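# Stack the tall tin on the low tin

## Task

Set the tall tin on top of the low tin, centred and level. Do not drop or toss either tin. Then open the gripper and move the arm away from the stack.

## Robot and tools

Robot: two arms, left_arm and right_arm, each with a parallel two-finger gripper and a wrist camera (cam_left_wrist and cam_right_wrist, both 896x504 pixels). Scene frame: origin at table height, midway between the nominal arm bases. +z is up, +x points out over the table, and left_arm is on the +y side. Image left and right do not follow the arm names. Calibrated bases: left_arm at (-0.001, +0.260, +0.044) m, right_arm at (+0.038, -0.296, +0.046) m, each turned slightly about z. A camera stand sits behind the arms. Loose objects may occasionally get a small push from outside.

Row layout. Every arm command is a single row of 14 numbers covering both arms, even if only one arm moves. The first 7 are for left_arm and the last 7 for right_arm. Within each block the order is: shoulder, elbow, waist, wrist pitch, wrist yaw, wrist roll, opening. Use this order, even where ranges are listed differently. The six joint values are absolute target angles in radians, on the same scale as the Joint positions readout. They are not offsets. Stated ranges: waist -2.618 to 3.054, shoulder 0.000 to 3.142, elbow 0.000 to 3.142, wrist pitch -1.571 to 1.571, wrist yaw -1.571 to 1.571, wrist roll -2.094 to 2.094. A true end stop can differ from its stated value by up to 0.059 rad. A target more than 0.059 beyond a stated end is rejected if it is also further out than the joint's current angle. A target past the real end is clipped to that end, and the result then reports "joint sent to its limit". Opening ranges from -1 (closed) to +1 (fully open). Approximate pad gap: 87 mm at +1, 69 at +0.5, 43 at 0, 18 at -0.5, 0 at -1. To keep a gripper unchanged, send its current command again, because 0 is a real command meaning half closed.

execute_actions: actions is a list of up to 15 rows, one per 1/30 s control step. A shorter list repeats its final row until 15 steps have passed. An empty list only returns the state. cameras selects the views: omitted, null or ["all"] gives both, [] gives none. An unknown camera name invalidates the call. The result also lists joint angles at some control steps. Per step, each joint's target can lead its measured angle by at most 0.339 rad (waist, shoulder, elbow) or 2.2 rad (wrist joints). If the targets would move the gripper more than 200 mm, they are scaled back.

move: target is one 14-number row or a list of up to 15 rows, all absolute joint targets. All joints travel together, so the gripper follows a curve, not a straight line. There is no collision avoidance with objects or with the other arm. speed, in rad/s (0.01 to 12.57, default 0.5), caps the joint that has the farthest to travel. It can be one value or one per target. blend, in radians, rounds off intermediate targets. opening_speed (0.2 or more per second on the -1..1 scale) ramps the gripper gradually. A changed opening on a later target in the list is applied only after the arm has stopped there. Each path takes at least 0.5 s, and paths longer than 10 s stop before reaching their targets. With blocking=false the call returns after about 0.5 s while motion continues, and a new move takes over from the current point. The move: line reports the outcome: done (within 0.035 rad of every target), off_target, moving, held or fault. limits=held means some steps were withheld. Neither done nor off_target tells you whether there is contact. Faster moves and targets set deeper past a contact produce harder impacts.

wait: seconds from 0 to 10. The arms hold their last command, and any running move continues. stop: brings a running move to rest, and fast motion needs more distance to stop. zoom_image: camera plus region [x0, y0, x1, y1] in pixels from the top-left, each side at most 504. It works only on the latest images. finished_scene: pass the current scene number. This ends the scene and cannot be undone, so the stack must stay in place without the robot. Make no further calls in that reply.

Reading results: end_effector_position (metres, scene frame) is the point between the finger pads. The gripper's fingers point along its +z axis and close along its y axis. Reported hand positions can be off by a few centimetres, more at long reach. Joint positions and Joint velocities give each arm's six joints in row order (rad, rad/s), then the gripper position (0 closed to 1 open). Joint targets shows what the joints are currently being driven toward. To hold a joint still, send that value again. grip_measured uses the same scale as the opening command. To grip firmly, command about 0.04 below the reading at first contact; a smaller gap grips more gently. "joint command not followed" means the clearance check changed that arm's targets, but it does not keep the grippers apart. Joint torques follow row order with a fixed offset and some noise; joints 1 to 3 wrap at ±28 N m. Friction and gravity can leave joints short of or past their targets, and very small moves may not happen at all.

Avoid: dropping tins, letting go of a tin that is still moving, fast impacts, pushing hard into the table or fixtures, closing one gripper on the other arm, arm-to-arm contact, strain on the camera cables, and anything falling off or being left off the table. Long holds under load or a stretched-out arm heat the motors. A MOTOR HOT line appears at 75 °C, and at 90 °C the arm folds up and stops working. The scene keeps running while you write your reply.

Each tool is called after "Emit:" as name([rows], argument=value, ...), one row to a line, values as JSON.

## Session

Emit:
execute_actions(actions=[])

Scene clock: 0.00 s.
left_arm: end_effector_position=(+0.3443, +0.0768, +0.3321) grip_measured=+1.000 end_effector_quat_wxyz=(+0.392, +0.058, +0.903, -0.166) | right_arm: end_effector_position=(+0.4177, -0.1776, +0.2197) grip_measured=+1.000 end_effector_quat_wxyz=(+0.351, +0.163, +0.922, -0.010)
Joint names: [shoulder, elbow, waist, wrist pitch, wrist yaw, wrist roll]
Joint positions: left_arm=[1.467 1.641 -0.415 -0.866 0.012 -0.326 1] | right_arm=[1.604 1.426 0.428 -0.775 0.391 0.638 1]
Joint velocities: within noise
Joint torques (N m): no reading
Motor temperatures (°C): left_arm=[47 42 32 32 29 30 31] | right_arm=[35 41 34 29 30 32 29]
Heat: left arm: 47 °C; right arm: 41 °C.
Joint targets: left_arm=[1.459 1.651 -0.415 -0.862 0.012 -0.325] | right_arm=[1.590 1.440 0.428 -0.765 0.393 0.638]
Tool commands: left_gripper/opening=+1.0 right_gripper/opening=+1.0

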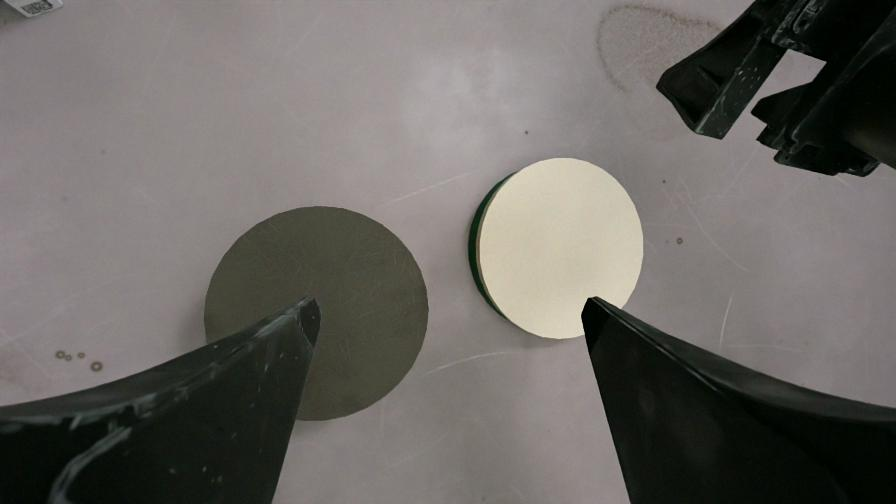

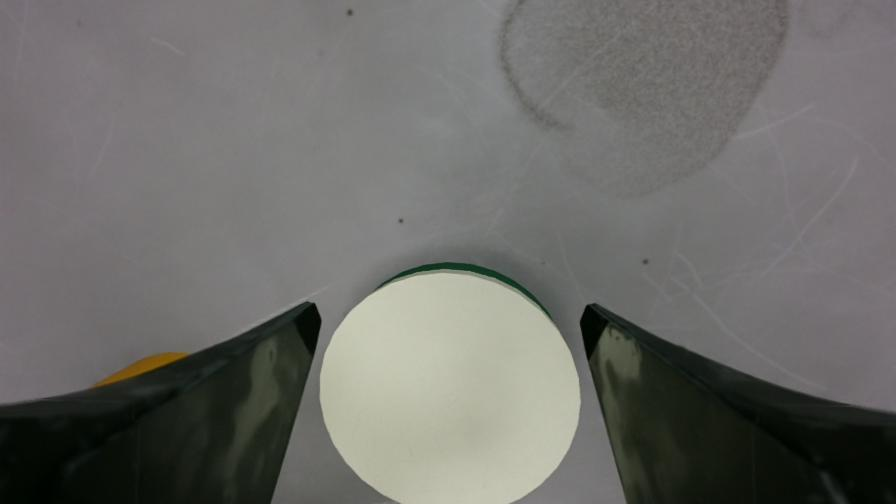

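Emit:
move(target=[0.1,0.35,-0.35,-0.3,0,0,1,0.1,0.35,0.45,-0.3,0,0,1], speed=1.0)

Scene clock: 4.50 s.
left_arm: end_effector_position=(+0.2065, +0.1716, +0.2465) grip_measured=+1.000 end_effector_quat_wxyz=(+0.668, +0.141, +0.717, -0.141) | right_arm: end_effector_position=(+0.2434, -0.2053, +0.2444) grip_measured=+1.000 end_effector_quat_wxyz=(+0.662, -0.146, +0.722, +0.142)
Joint names: [shoulder, elbow, waist, wrist pitch, wrist yaw, wrist roll]
Joint positions: left_arm=[0.105 0.361 -0.357 -0.325 0.012 -0.012 1] | right_arm=[0.105 0.357 0.442 -0.336 0.017 0.013 1]
Joint velocities: within noise
Joint torques (N m): left_arm=[1.99 5.14 0.85 1.92 -0.16 0.2] | right_arm=[1.84 5.16 0.31 2.03 -0.03 -0.12]
Motor temperatures (°C): left_arm=[47 43 32 34 29 30 31] | right_arm=[36 42 34 31 30 32 29]
Heat: left arm: 47 °C; right arm: 42 °C.
Joint targets: left_arm=[0.100 0.350 -0.350 -0.300 0.000 0.000] | right_arm=[0.100 0.350 0.450 -0.300 0.000 0.000]
move: off_target (right_arm); right_arm: the wrist pitch is farthest, 0.036 rad from its target

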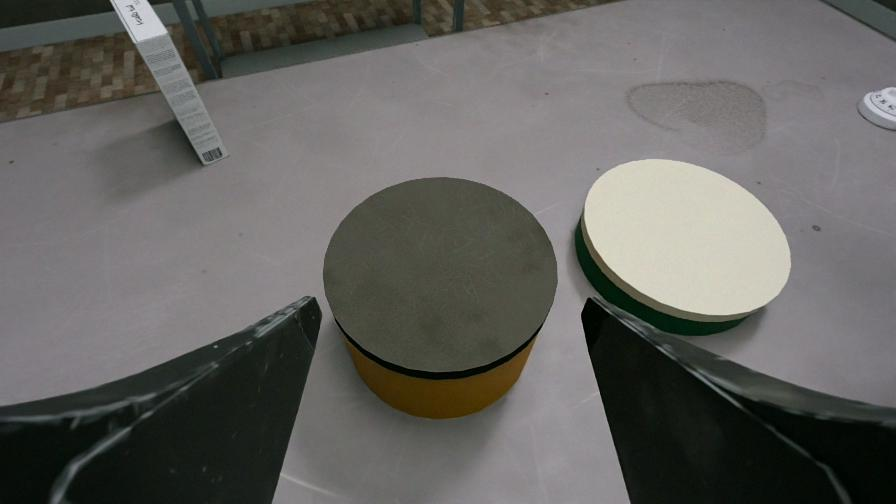

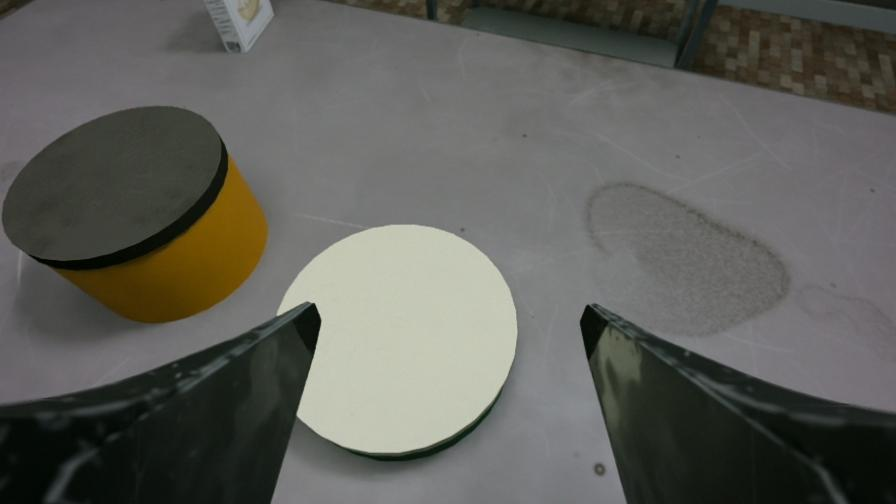

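Emit:
move([
  [1.552,1.143,0.052,-1.162,0,-1.90,1,2.212,2.012,0.719,-1.370,0,1.927,1],
  [1.647,0.926,0.052,-0.849,0,-1.90,1,2.245,1.772,0.719,-1.092,0,1.927,1],
], speed=[1.2,0.5], blend=0.06)

Scene clock: 57.20 s.
left_arm: end_effector_position=(+0.2753, +0.2220, +0.0574) grip_measured=+1.000 end_effector_quat_wxyz=(+0.005, +0.812, -0.584, +0.000) | right_arm: end_effector_position=(+0.3520, +0.0172, +0.0578) grip_measured=+1.000 end_effector_quat_wxyz=(+0.004, +0.569, +0.822, -0.006)
Joint names: [shoulder, elbow, waist, wrist pitch, wrist yaw, wrist roll]
Joint positions: left_arm=[1.645 0.935 0.045 -0.867 0.008 -1.882 1] | right_arm=[2.248 1.777 0.714 -1.11 0.011 1.911 1]
Joint velocities: within noise
Joint torques (N m): left_arm=[-6.53 4.3 0.76 0.47 -0.18 -0.16] | right_arm=[-9.47 4.46 0.01 0.17 0.08 0.18]
Motor temperatures (°C): left_arm=[46 45 32 41 29 30 31] | right_arm=[35 45 34 39 30 32 29]
Heat: left arm: 46 °C; right arm: 45 °C.
Joint targets: left_arm=[1.647 0.926 0.052 -0.849 0.000 -1.900] | right_arm=[2.245 1.772 0.719 -1.092 0.000 1.927]
move: done

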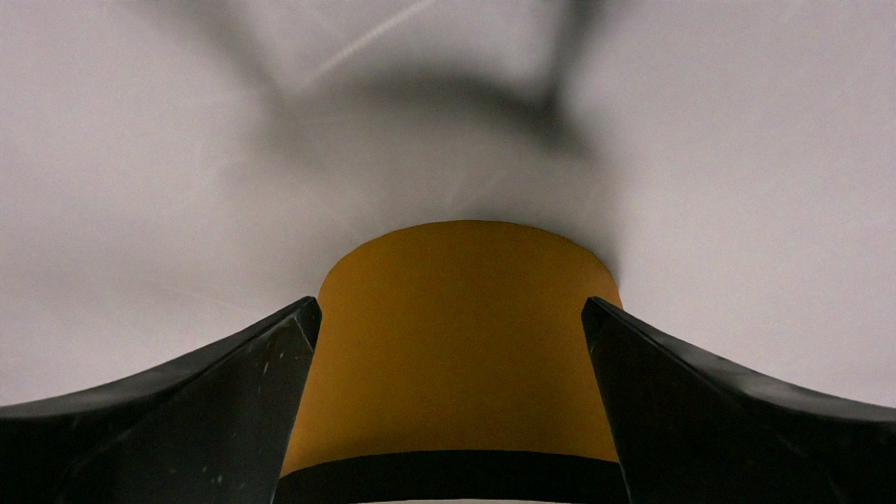

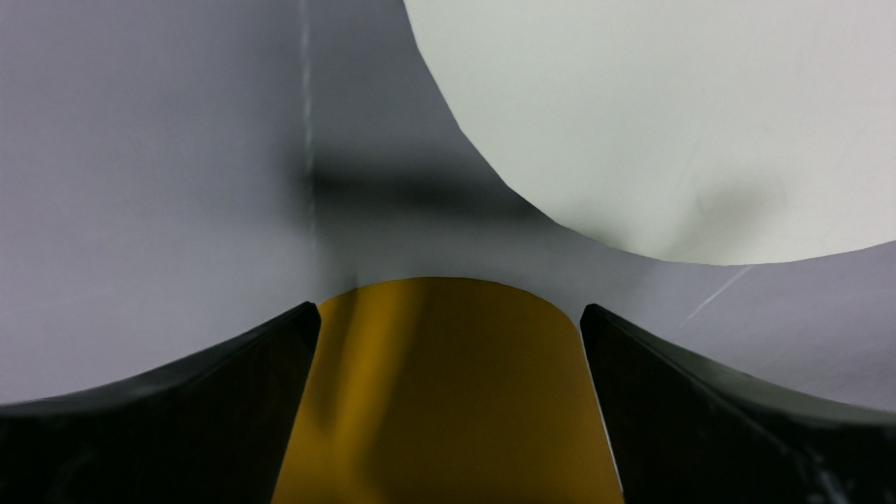

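Emit:
move([
  [1.694,0.980,-0.017,-0.855,0,-1.969,1,2.330,1.914,0.796,-1.152,0,2.004,1],
  [1.718,1.015,-0.071,-0.859,0,-2.022,1,2.376,2.000,0.841,-1.186,0,2.04,1],
], speed=[0.25,0.12], blend=0.01)

Scene clock: 76.20 s.
left_arm: end_effector_position=(+0.2869, +0.2091, +0.0488) grip_measured=+1.000 end_effector_quat_wxyz=(-0.014, +0.828, -0.559, -0.024) | right_arm: end_effector_position=(+0.3403, +0.0565, +0.0513) grip_measured=+1.000 end_effector_quat_wxyz=(+0.010, +0.579, +0.815, -0.027)
Joint names: [shoulder, elbow, waist, wrist pitch, wrist yaw, wrist roll]
Joint positions: left_arm=[1.711 0.981 -0.043 -0.87 -0.048 -2.03 1] | right_arm=[2.369 1.962 0.807 -1.214 0.028 2.028 1]
Joint velocities: within noise
Joint torques (N m): left_arm=[-6.56 7.65 -2.04 0.33 0.33 0.11] | right_arm=[-9.35 7.91 2.28 0.17 -0.11 0.12]
Motor temperatures (°C): left_arm=[47 45 32 37 29 30 31] | right_arm=[41 45 34 35 30 32 29]
Heat: left arm: 47 °C; right arm: 45 °C.
Joint targets: left_arm=[1.718 1.015 -0.071 -0.859 0.000 -2.022] | right_arm=[2.376 2.000 0.841 -1.186 0.000 2.040]
move: off_target (left_arm, right_arm); left_arm: the wrist yaw is farthest, 0.048 rad from its target; right_arm: the elbow is farthest, 0.038 rad from its target

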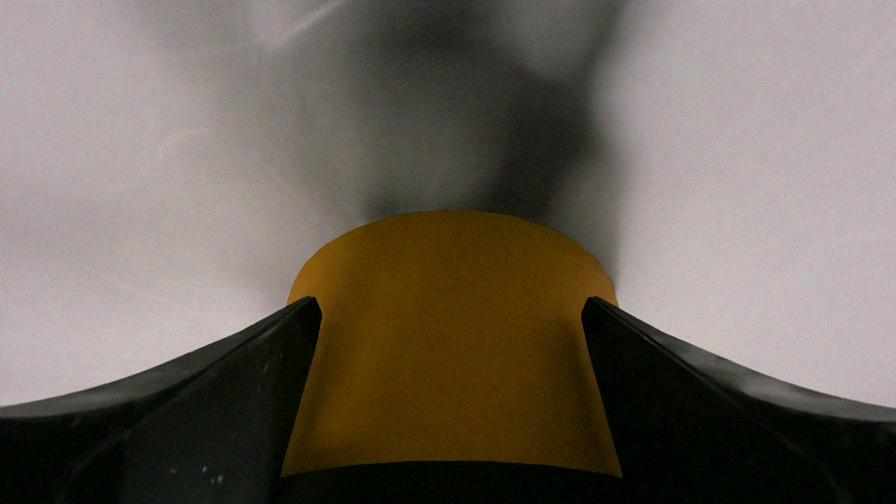

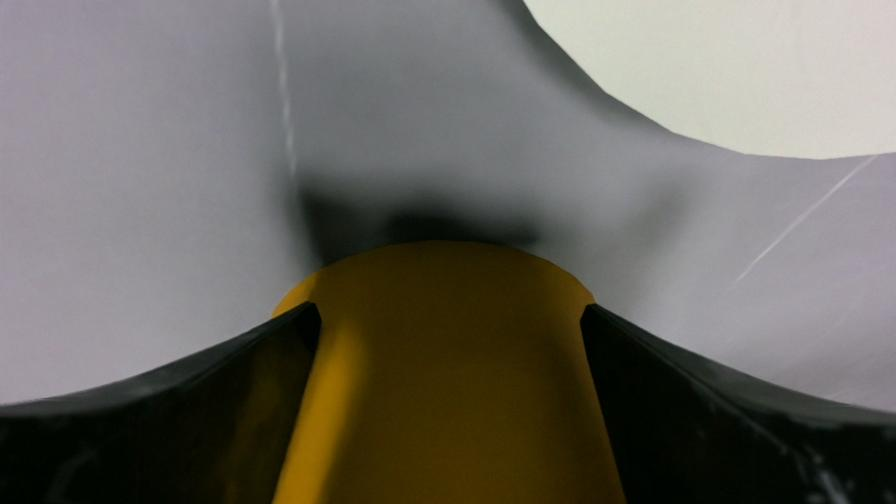

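Emit:
move([
  [1.645,1.138,-0.115,-0.983,0,-2.05,1,2.289,2.057,0.820,-1.260,0,2.045,1],
  [1.833,1.487,-0.241,-1.145,0,-2.044,1,2.166,1.972,0.691,-1.298,0,2.047,1],
  [2.035,1.769,-0.389,-1.225,0,-2.045,1,1.991,1.705,0.542,-1.204,0,2.046,1],
  [2.180,2.002,-0.525,-1.309,0,-2.04,1,1.796,1.439,0.408,-1.134,0,2.052,1],
  [2.252,2.130,-0.672,-1.359,0,-2.055,1,1.543,1.153,0.281,-1.101,0,2.055,1],
], speed=[0.15,0.3,0.35,0.35,0.3], blend=0.04)

Scene clock: 114.40 s.
left_arm: end_effector_position=(+0.3429, -0.0389, +0.1312) grip_measured=+1.000 end_effector_quat_wxyz=(+0.044, -0.632, +0.773, +0.011) | right_arm: end_effector_position=(+0.3062, -0.2003, +0.1266) grip_measured=+1.000 end_effector_quat_wxyz=(+0.023, +0.790, +0.613, -0.021)
Joint names: [shoulder, elbow, waist, wrist pitch, wrist yaw, wrist roll]
Joint positions: left_arm=[2.246 2.085 -0.636 -1.411 -0.09 -2.039 1] | right_arm=[1.573 1.151 0.265 -1.169 0.058 2.073 1]
Joint velocities: within noise
Joint torques (N m): left_arm=[-12.12 9.06 -2.66 0.77 0.73 -0.14] | right_arm=[-6.94 5.04 0.85 0.59 -0.42 -0.19]
Motor temperatures (°C): left_arm=[49 48 32 35 30 30 31] | right_arm=[50 50 35 33 30 32 28]
Heat: left arm: 49 °C; right arm: 50 °C.
Joint targets: left_arm=[2.252 2.130 -0.672 -1.359 0.000 -2.055] | right_arm=[1.543 1.153 0.281 -1.101 0.000 2.055]
move: off_target (left_arm, right_arm); left_arm: the wrist yaw is farthest, 0.090 rad from its target; right_arm: the wrist pitch is farthest, 0.068 rad from its target

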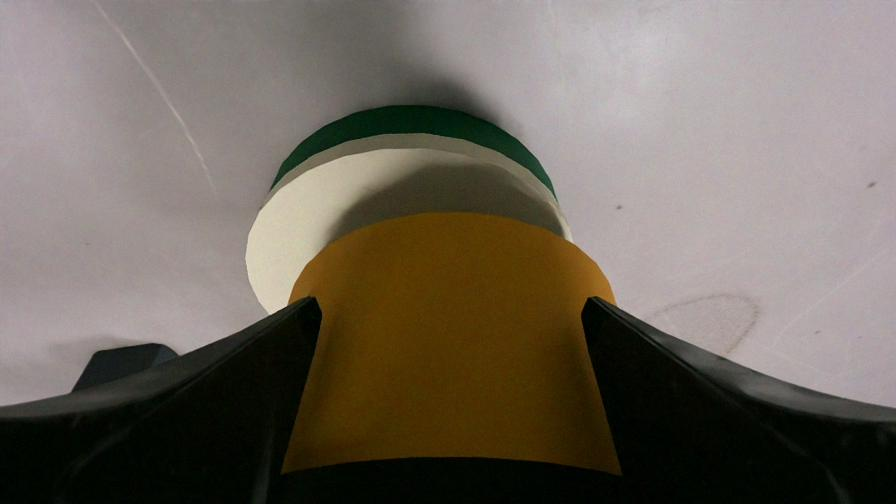

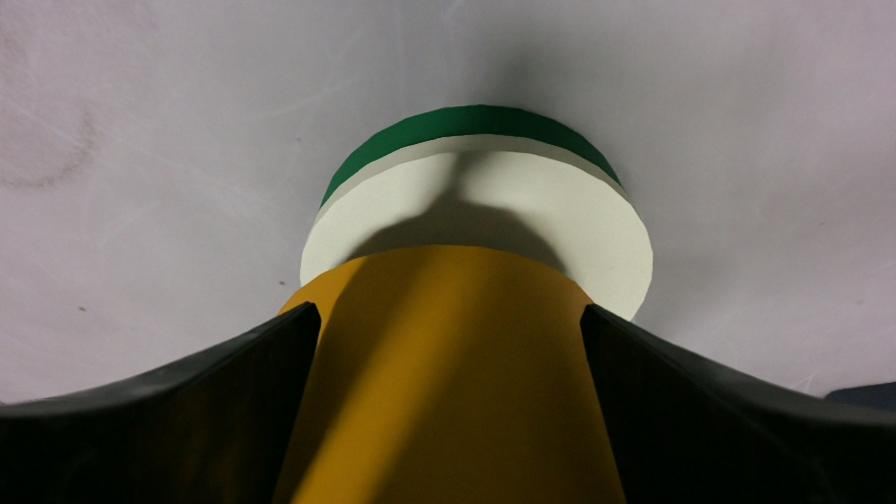

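Emit:
move(target=[2.178,1.903,-0.705,-1.207,0,-2.065,1,1.482,1.004,0.296,-1.005,0,2.06,1], speed=0.2)

Scene clock: 137.03 s.
left_arm: end_effector_position=(+0.3215, -0.0437, +0.0976) grip_measured=+1.000 end_effector_quat_wxyz=(+0.036, -0.624, +0.780, +0.023) | right_arm: end_effector_position=(+0.2857, -0.2064, +0.1029) grip_measured=+1.000 end_effector_quat_wxyz=(+0.024, +0.791, +0.611, -0.023)
Joint names: [shoulder, elbow, waist, wrist pitch, wrist yaw, wrist roll]
Joint positions: left_arm=[2.219 1.907 -0.671 -1.292 -0.08 -2.054 1] | right_arm=[1.516 1 0.265 -1.078 0.062 2.077 1]
Joint velocities: within noise
Joint torques (N m): left_arm=[-16.49 5.04 -2.51 1.03 0.63 -0.09] | right_arm=[-6.71 5.11 2 0.64 -0.48 -0.17]
Motor temperatures (°C): left_arm=[56 50 33 35 30 30 31] | right_arm=[46 47 34 33 30 32 28]
Heat: left arm: 56 °C; right arm: 47 °C.
Joint targets: left_arm=[2.178 1.903 -0.705 -1.207 0.000 -2.065] | right_arm=[1.482 1.004 0.296 -1.005 0.000 2.060]
move: off_target (left_arm, right_arm); left_arm: the wrist pitch is farthest, 0.085 rad from its target; right_arm: the wrist pitch is farthest, 0.073 rad from its target

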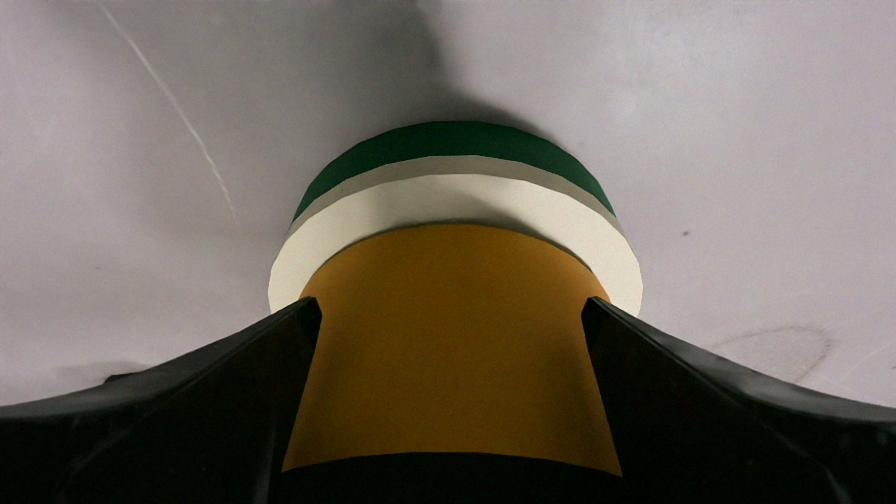

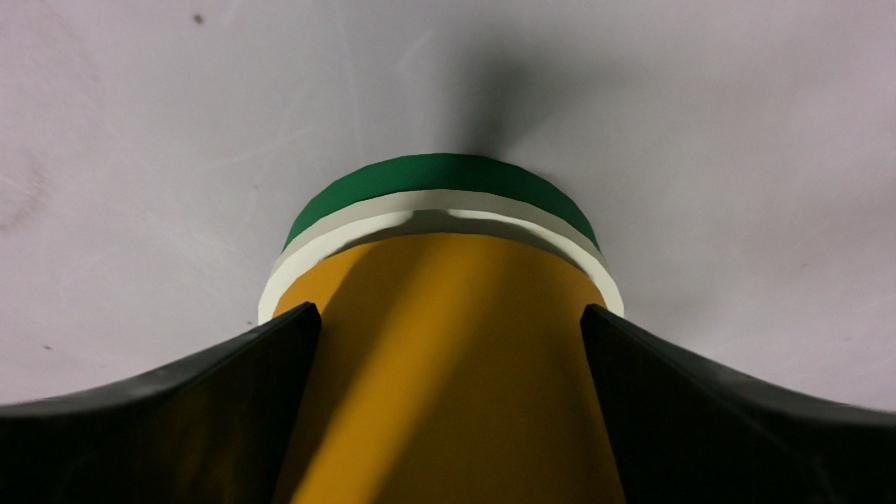

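Emit:
move(target=[2.171,1.859,-0.689,-1.152,0,-2.065,1,1.504,0.968,0.320,-0.935,0,2.06,1], speed=0.1)

Scene clock: 150.87 s.
left_arm: end_effector_position=(+0.3206, -0.0407, +0.0942) grip_measured=+1.000 end_effector_quat_wxyz=(+0.037, -0.627, +0.778, +0.021) | right_arm: end_effector_position=(+0.2877, -0.2025, +0.0952) grip_measured=+1.000 end_effector_quat_wxyz=(+0.030, +0.787, +0.616, -0.013)
Joint names: [shoulder, elbow, waist, wrist pitch, wrist yaw, wrist roll]
Joint positions: left_arm=[2.201 1.865 -0.667 -1.261 -0.08 -2.057 1] | right_arm=[1.516 0.967 0.28 -1.023 0.065 2.079 1]
Joint velocities: within noise
Joint torques (N m): left_arm=[-15.3 4.98 -1.57 1.26 0.64 -0.06] | right_arm=[-4.97 4.89 2.7 0.81 -0.5 -0.2]
Motor temperatures (°C): left_arm=[61 48 33 35 31 30 31] | right_arm=[45 46 34 33 31 32 28]
Heat: left arm: 61 °C; right arm: 46 °C.
Joint targets: left_arm=[2.171 1.859 -0.689 -1.152 0.000 -2.065] | right_arm=[1.504 0.968 0.320 -0.935 0.000 2.060]
move: off_target (left_arm, right_arm); left_arm: the wrist pitch is farthest, 0.109 rad from its target; right_arm: the wrist pitch is farthest, 0.088 rad from its target

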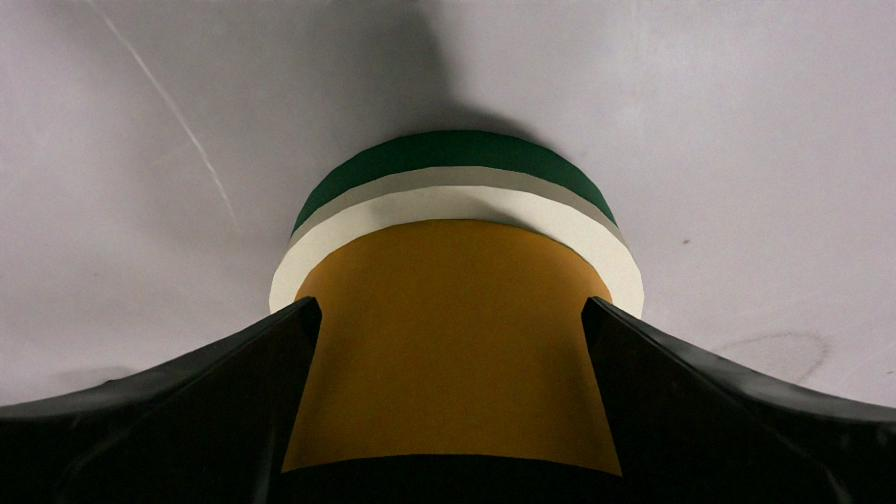

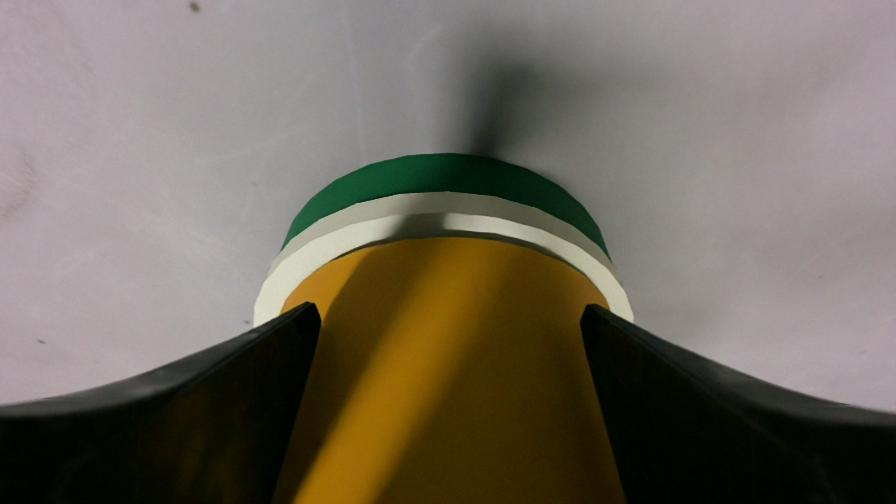

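Emit:
move([
  [2.183,1.845,-0.689,-1.130,0,-2.065,1,1.508,0.956,0.320,-0.920,0,2.06,1],
  [2.118,1.716,-0.606,-1.067,0,-2.03,1,1.454,0.911,0.170,-0.929,0,1.98,1],
], speed=[0.08,0.12])

Scene clock: 167.57 s.
left_arm: end_effector_position=(+0.3359, -0.0355, +0.0821) grip_measured=+1.000 end_effector_quat_wxyz=(+0.016, -0.641, +0.767, -0.026) | right_arm: end_effector_position=(+0.2967, -0.2174, +0.0957) grip_measured=+1.000 end_effector_quat_wxyz=(+0.021, +0.792, +0.610, +0.026)
Joint names: [shoulder, elbow, waist, wrist pitch, wrist yaw, wrist roll]
Joint positions: left_arm=[2.155 1.728 -0.611 -1.086 -0.018 -2.035 1] | right_arm=[1.477 0.919 0.177 -0.947 0.012 1.991 1]
Joint velocities: within noise
Joint torques (N m): left_arm=[-15.77 4.52 0.62 0.54 0.07 0.14] | right_arm=[-5.59 4.21 -0.85 0.31 0.06 -0.14]
Motor temperatures (°C): left_arm=[67 47 33 36 31 30 31] | right_arm=[43 46 35 33 31 32 28]
Heat: left arm: 67 °C; right arm: 46 °C.
Joint targets: left_arm=[2.118 1.716 -0.606 -1.067 0.000 -2.030] | right_arm=[1.454 0.911 0.170 -0.929 0.000 1.980]
move: off_target (left_arm); left_arm: the shoulder is farthest, 0.037 rad from its target

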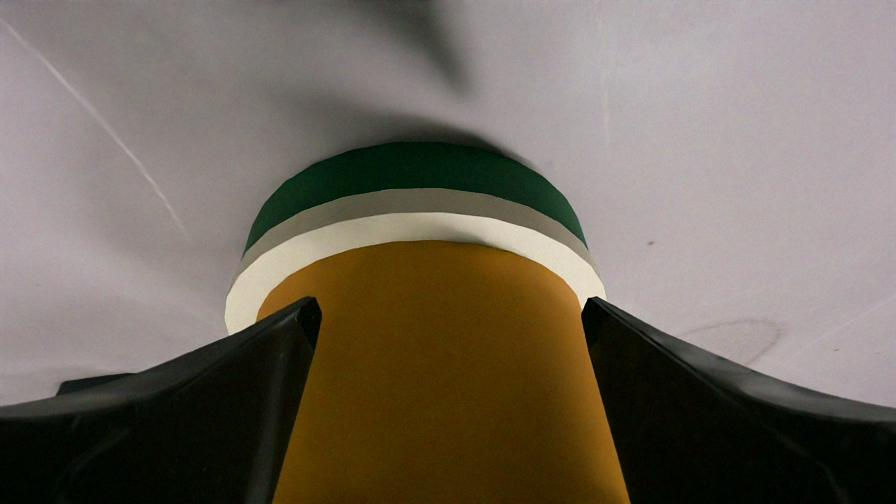

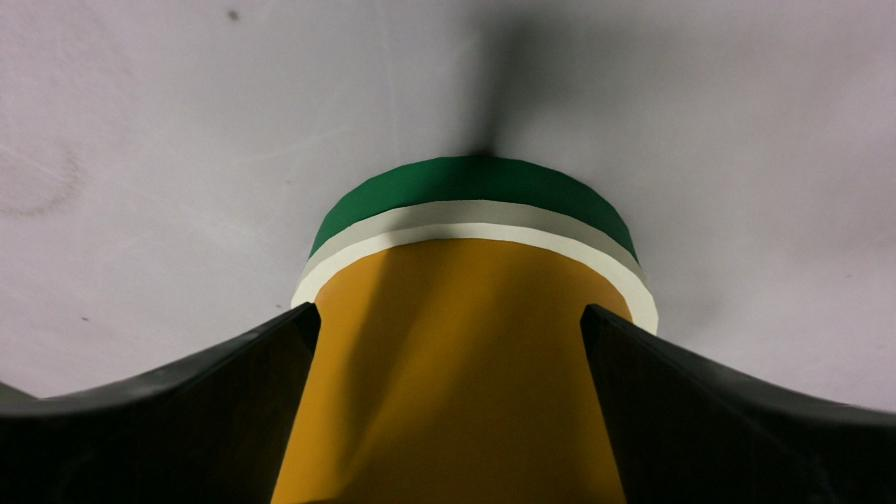

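Emit:
move([
  [2.05,1.60,-0.53,-1.02,0,-2.0,1,1.38,0.84,0.05,-0.93,0,1.9,1],
  [1.2,1.3,-0.4,-1.0,0,-1.0,1,1.0,0.84,-0.1,-1.2,0,1.0,1],
  [0.3,0.5,-0.4,-0.3,0,0,1,0.4,0.6,-0.1,-0.3,0,0,1],
], speed=[0.3,0.8,1.0], blend=0.05, cameras=["cam_left_wrist"])

Scene clock: 175.53 s.
left_arm: end_effector_position=(+0.2156, +0.1599, +0.2756) grip_measured=+1.000 end_effector_quat_wxyz=(+0.649, +0.154, +0.731, -0.144) | right_arm: end_effector_position=(+0.2829, -0.3235, +0.2984) grip_measured=+1.000 end_effector_quat_wxyz=(+0.659, +0.048, +0.750, -0.034)
Joint names: [shoulder, elbow, waist, wrist pitch, wrist yaw, wrist roll]
Joint positions: left_arm=[0.305 0.513 -0.407 -0.325 -0.014 -0.013 1] | right_arm=[0.403 0.609 -0.092 -0.337 0.01 0.013 1]
Joint velocities: within noise
Joint torques (N m): left_arm=[1.51 5.11 0.83 1.97 0.09 0.15] | right_arm=[1.35 5.15 -0.95 2.03 0.03 -0.16]
Motor temperatures (°C): left_arm=[67 47 32 36 30 30 31] | right_arm=[42 46 35 33 31 32 28]
Heat: left arm: 67 °C; right arm: 46 °C.
Joint targets: left_arm=[0.300 0.500 -0.400 -0.300 0.000 0.000] | right_arm=[0.400 0.600 -0.100 -0.300 0.000 0.000]
move: off_target (right_arm); right_arm: the wrist pitch is farthest, 0.037 rad from its target
Images, in order (width x height): cam_left_wrist 896x504.

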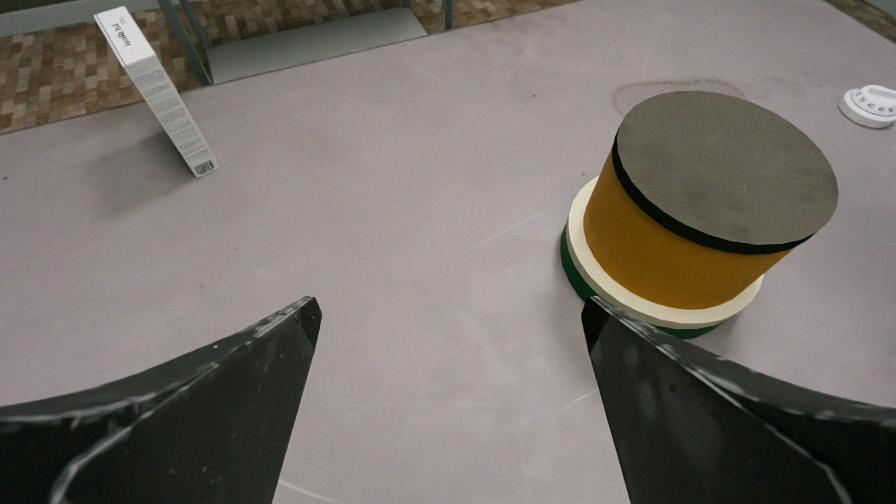

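Emit:
finished_scene(scene=3)

The scene is finished: the task was done.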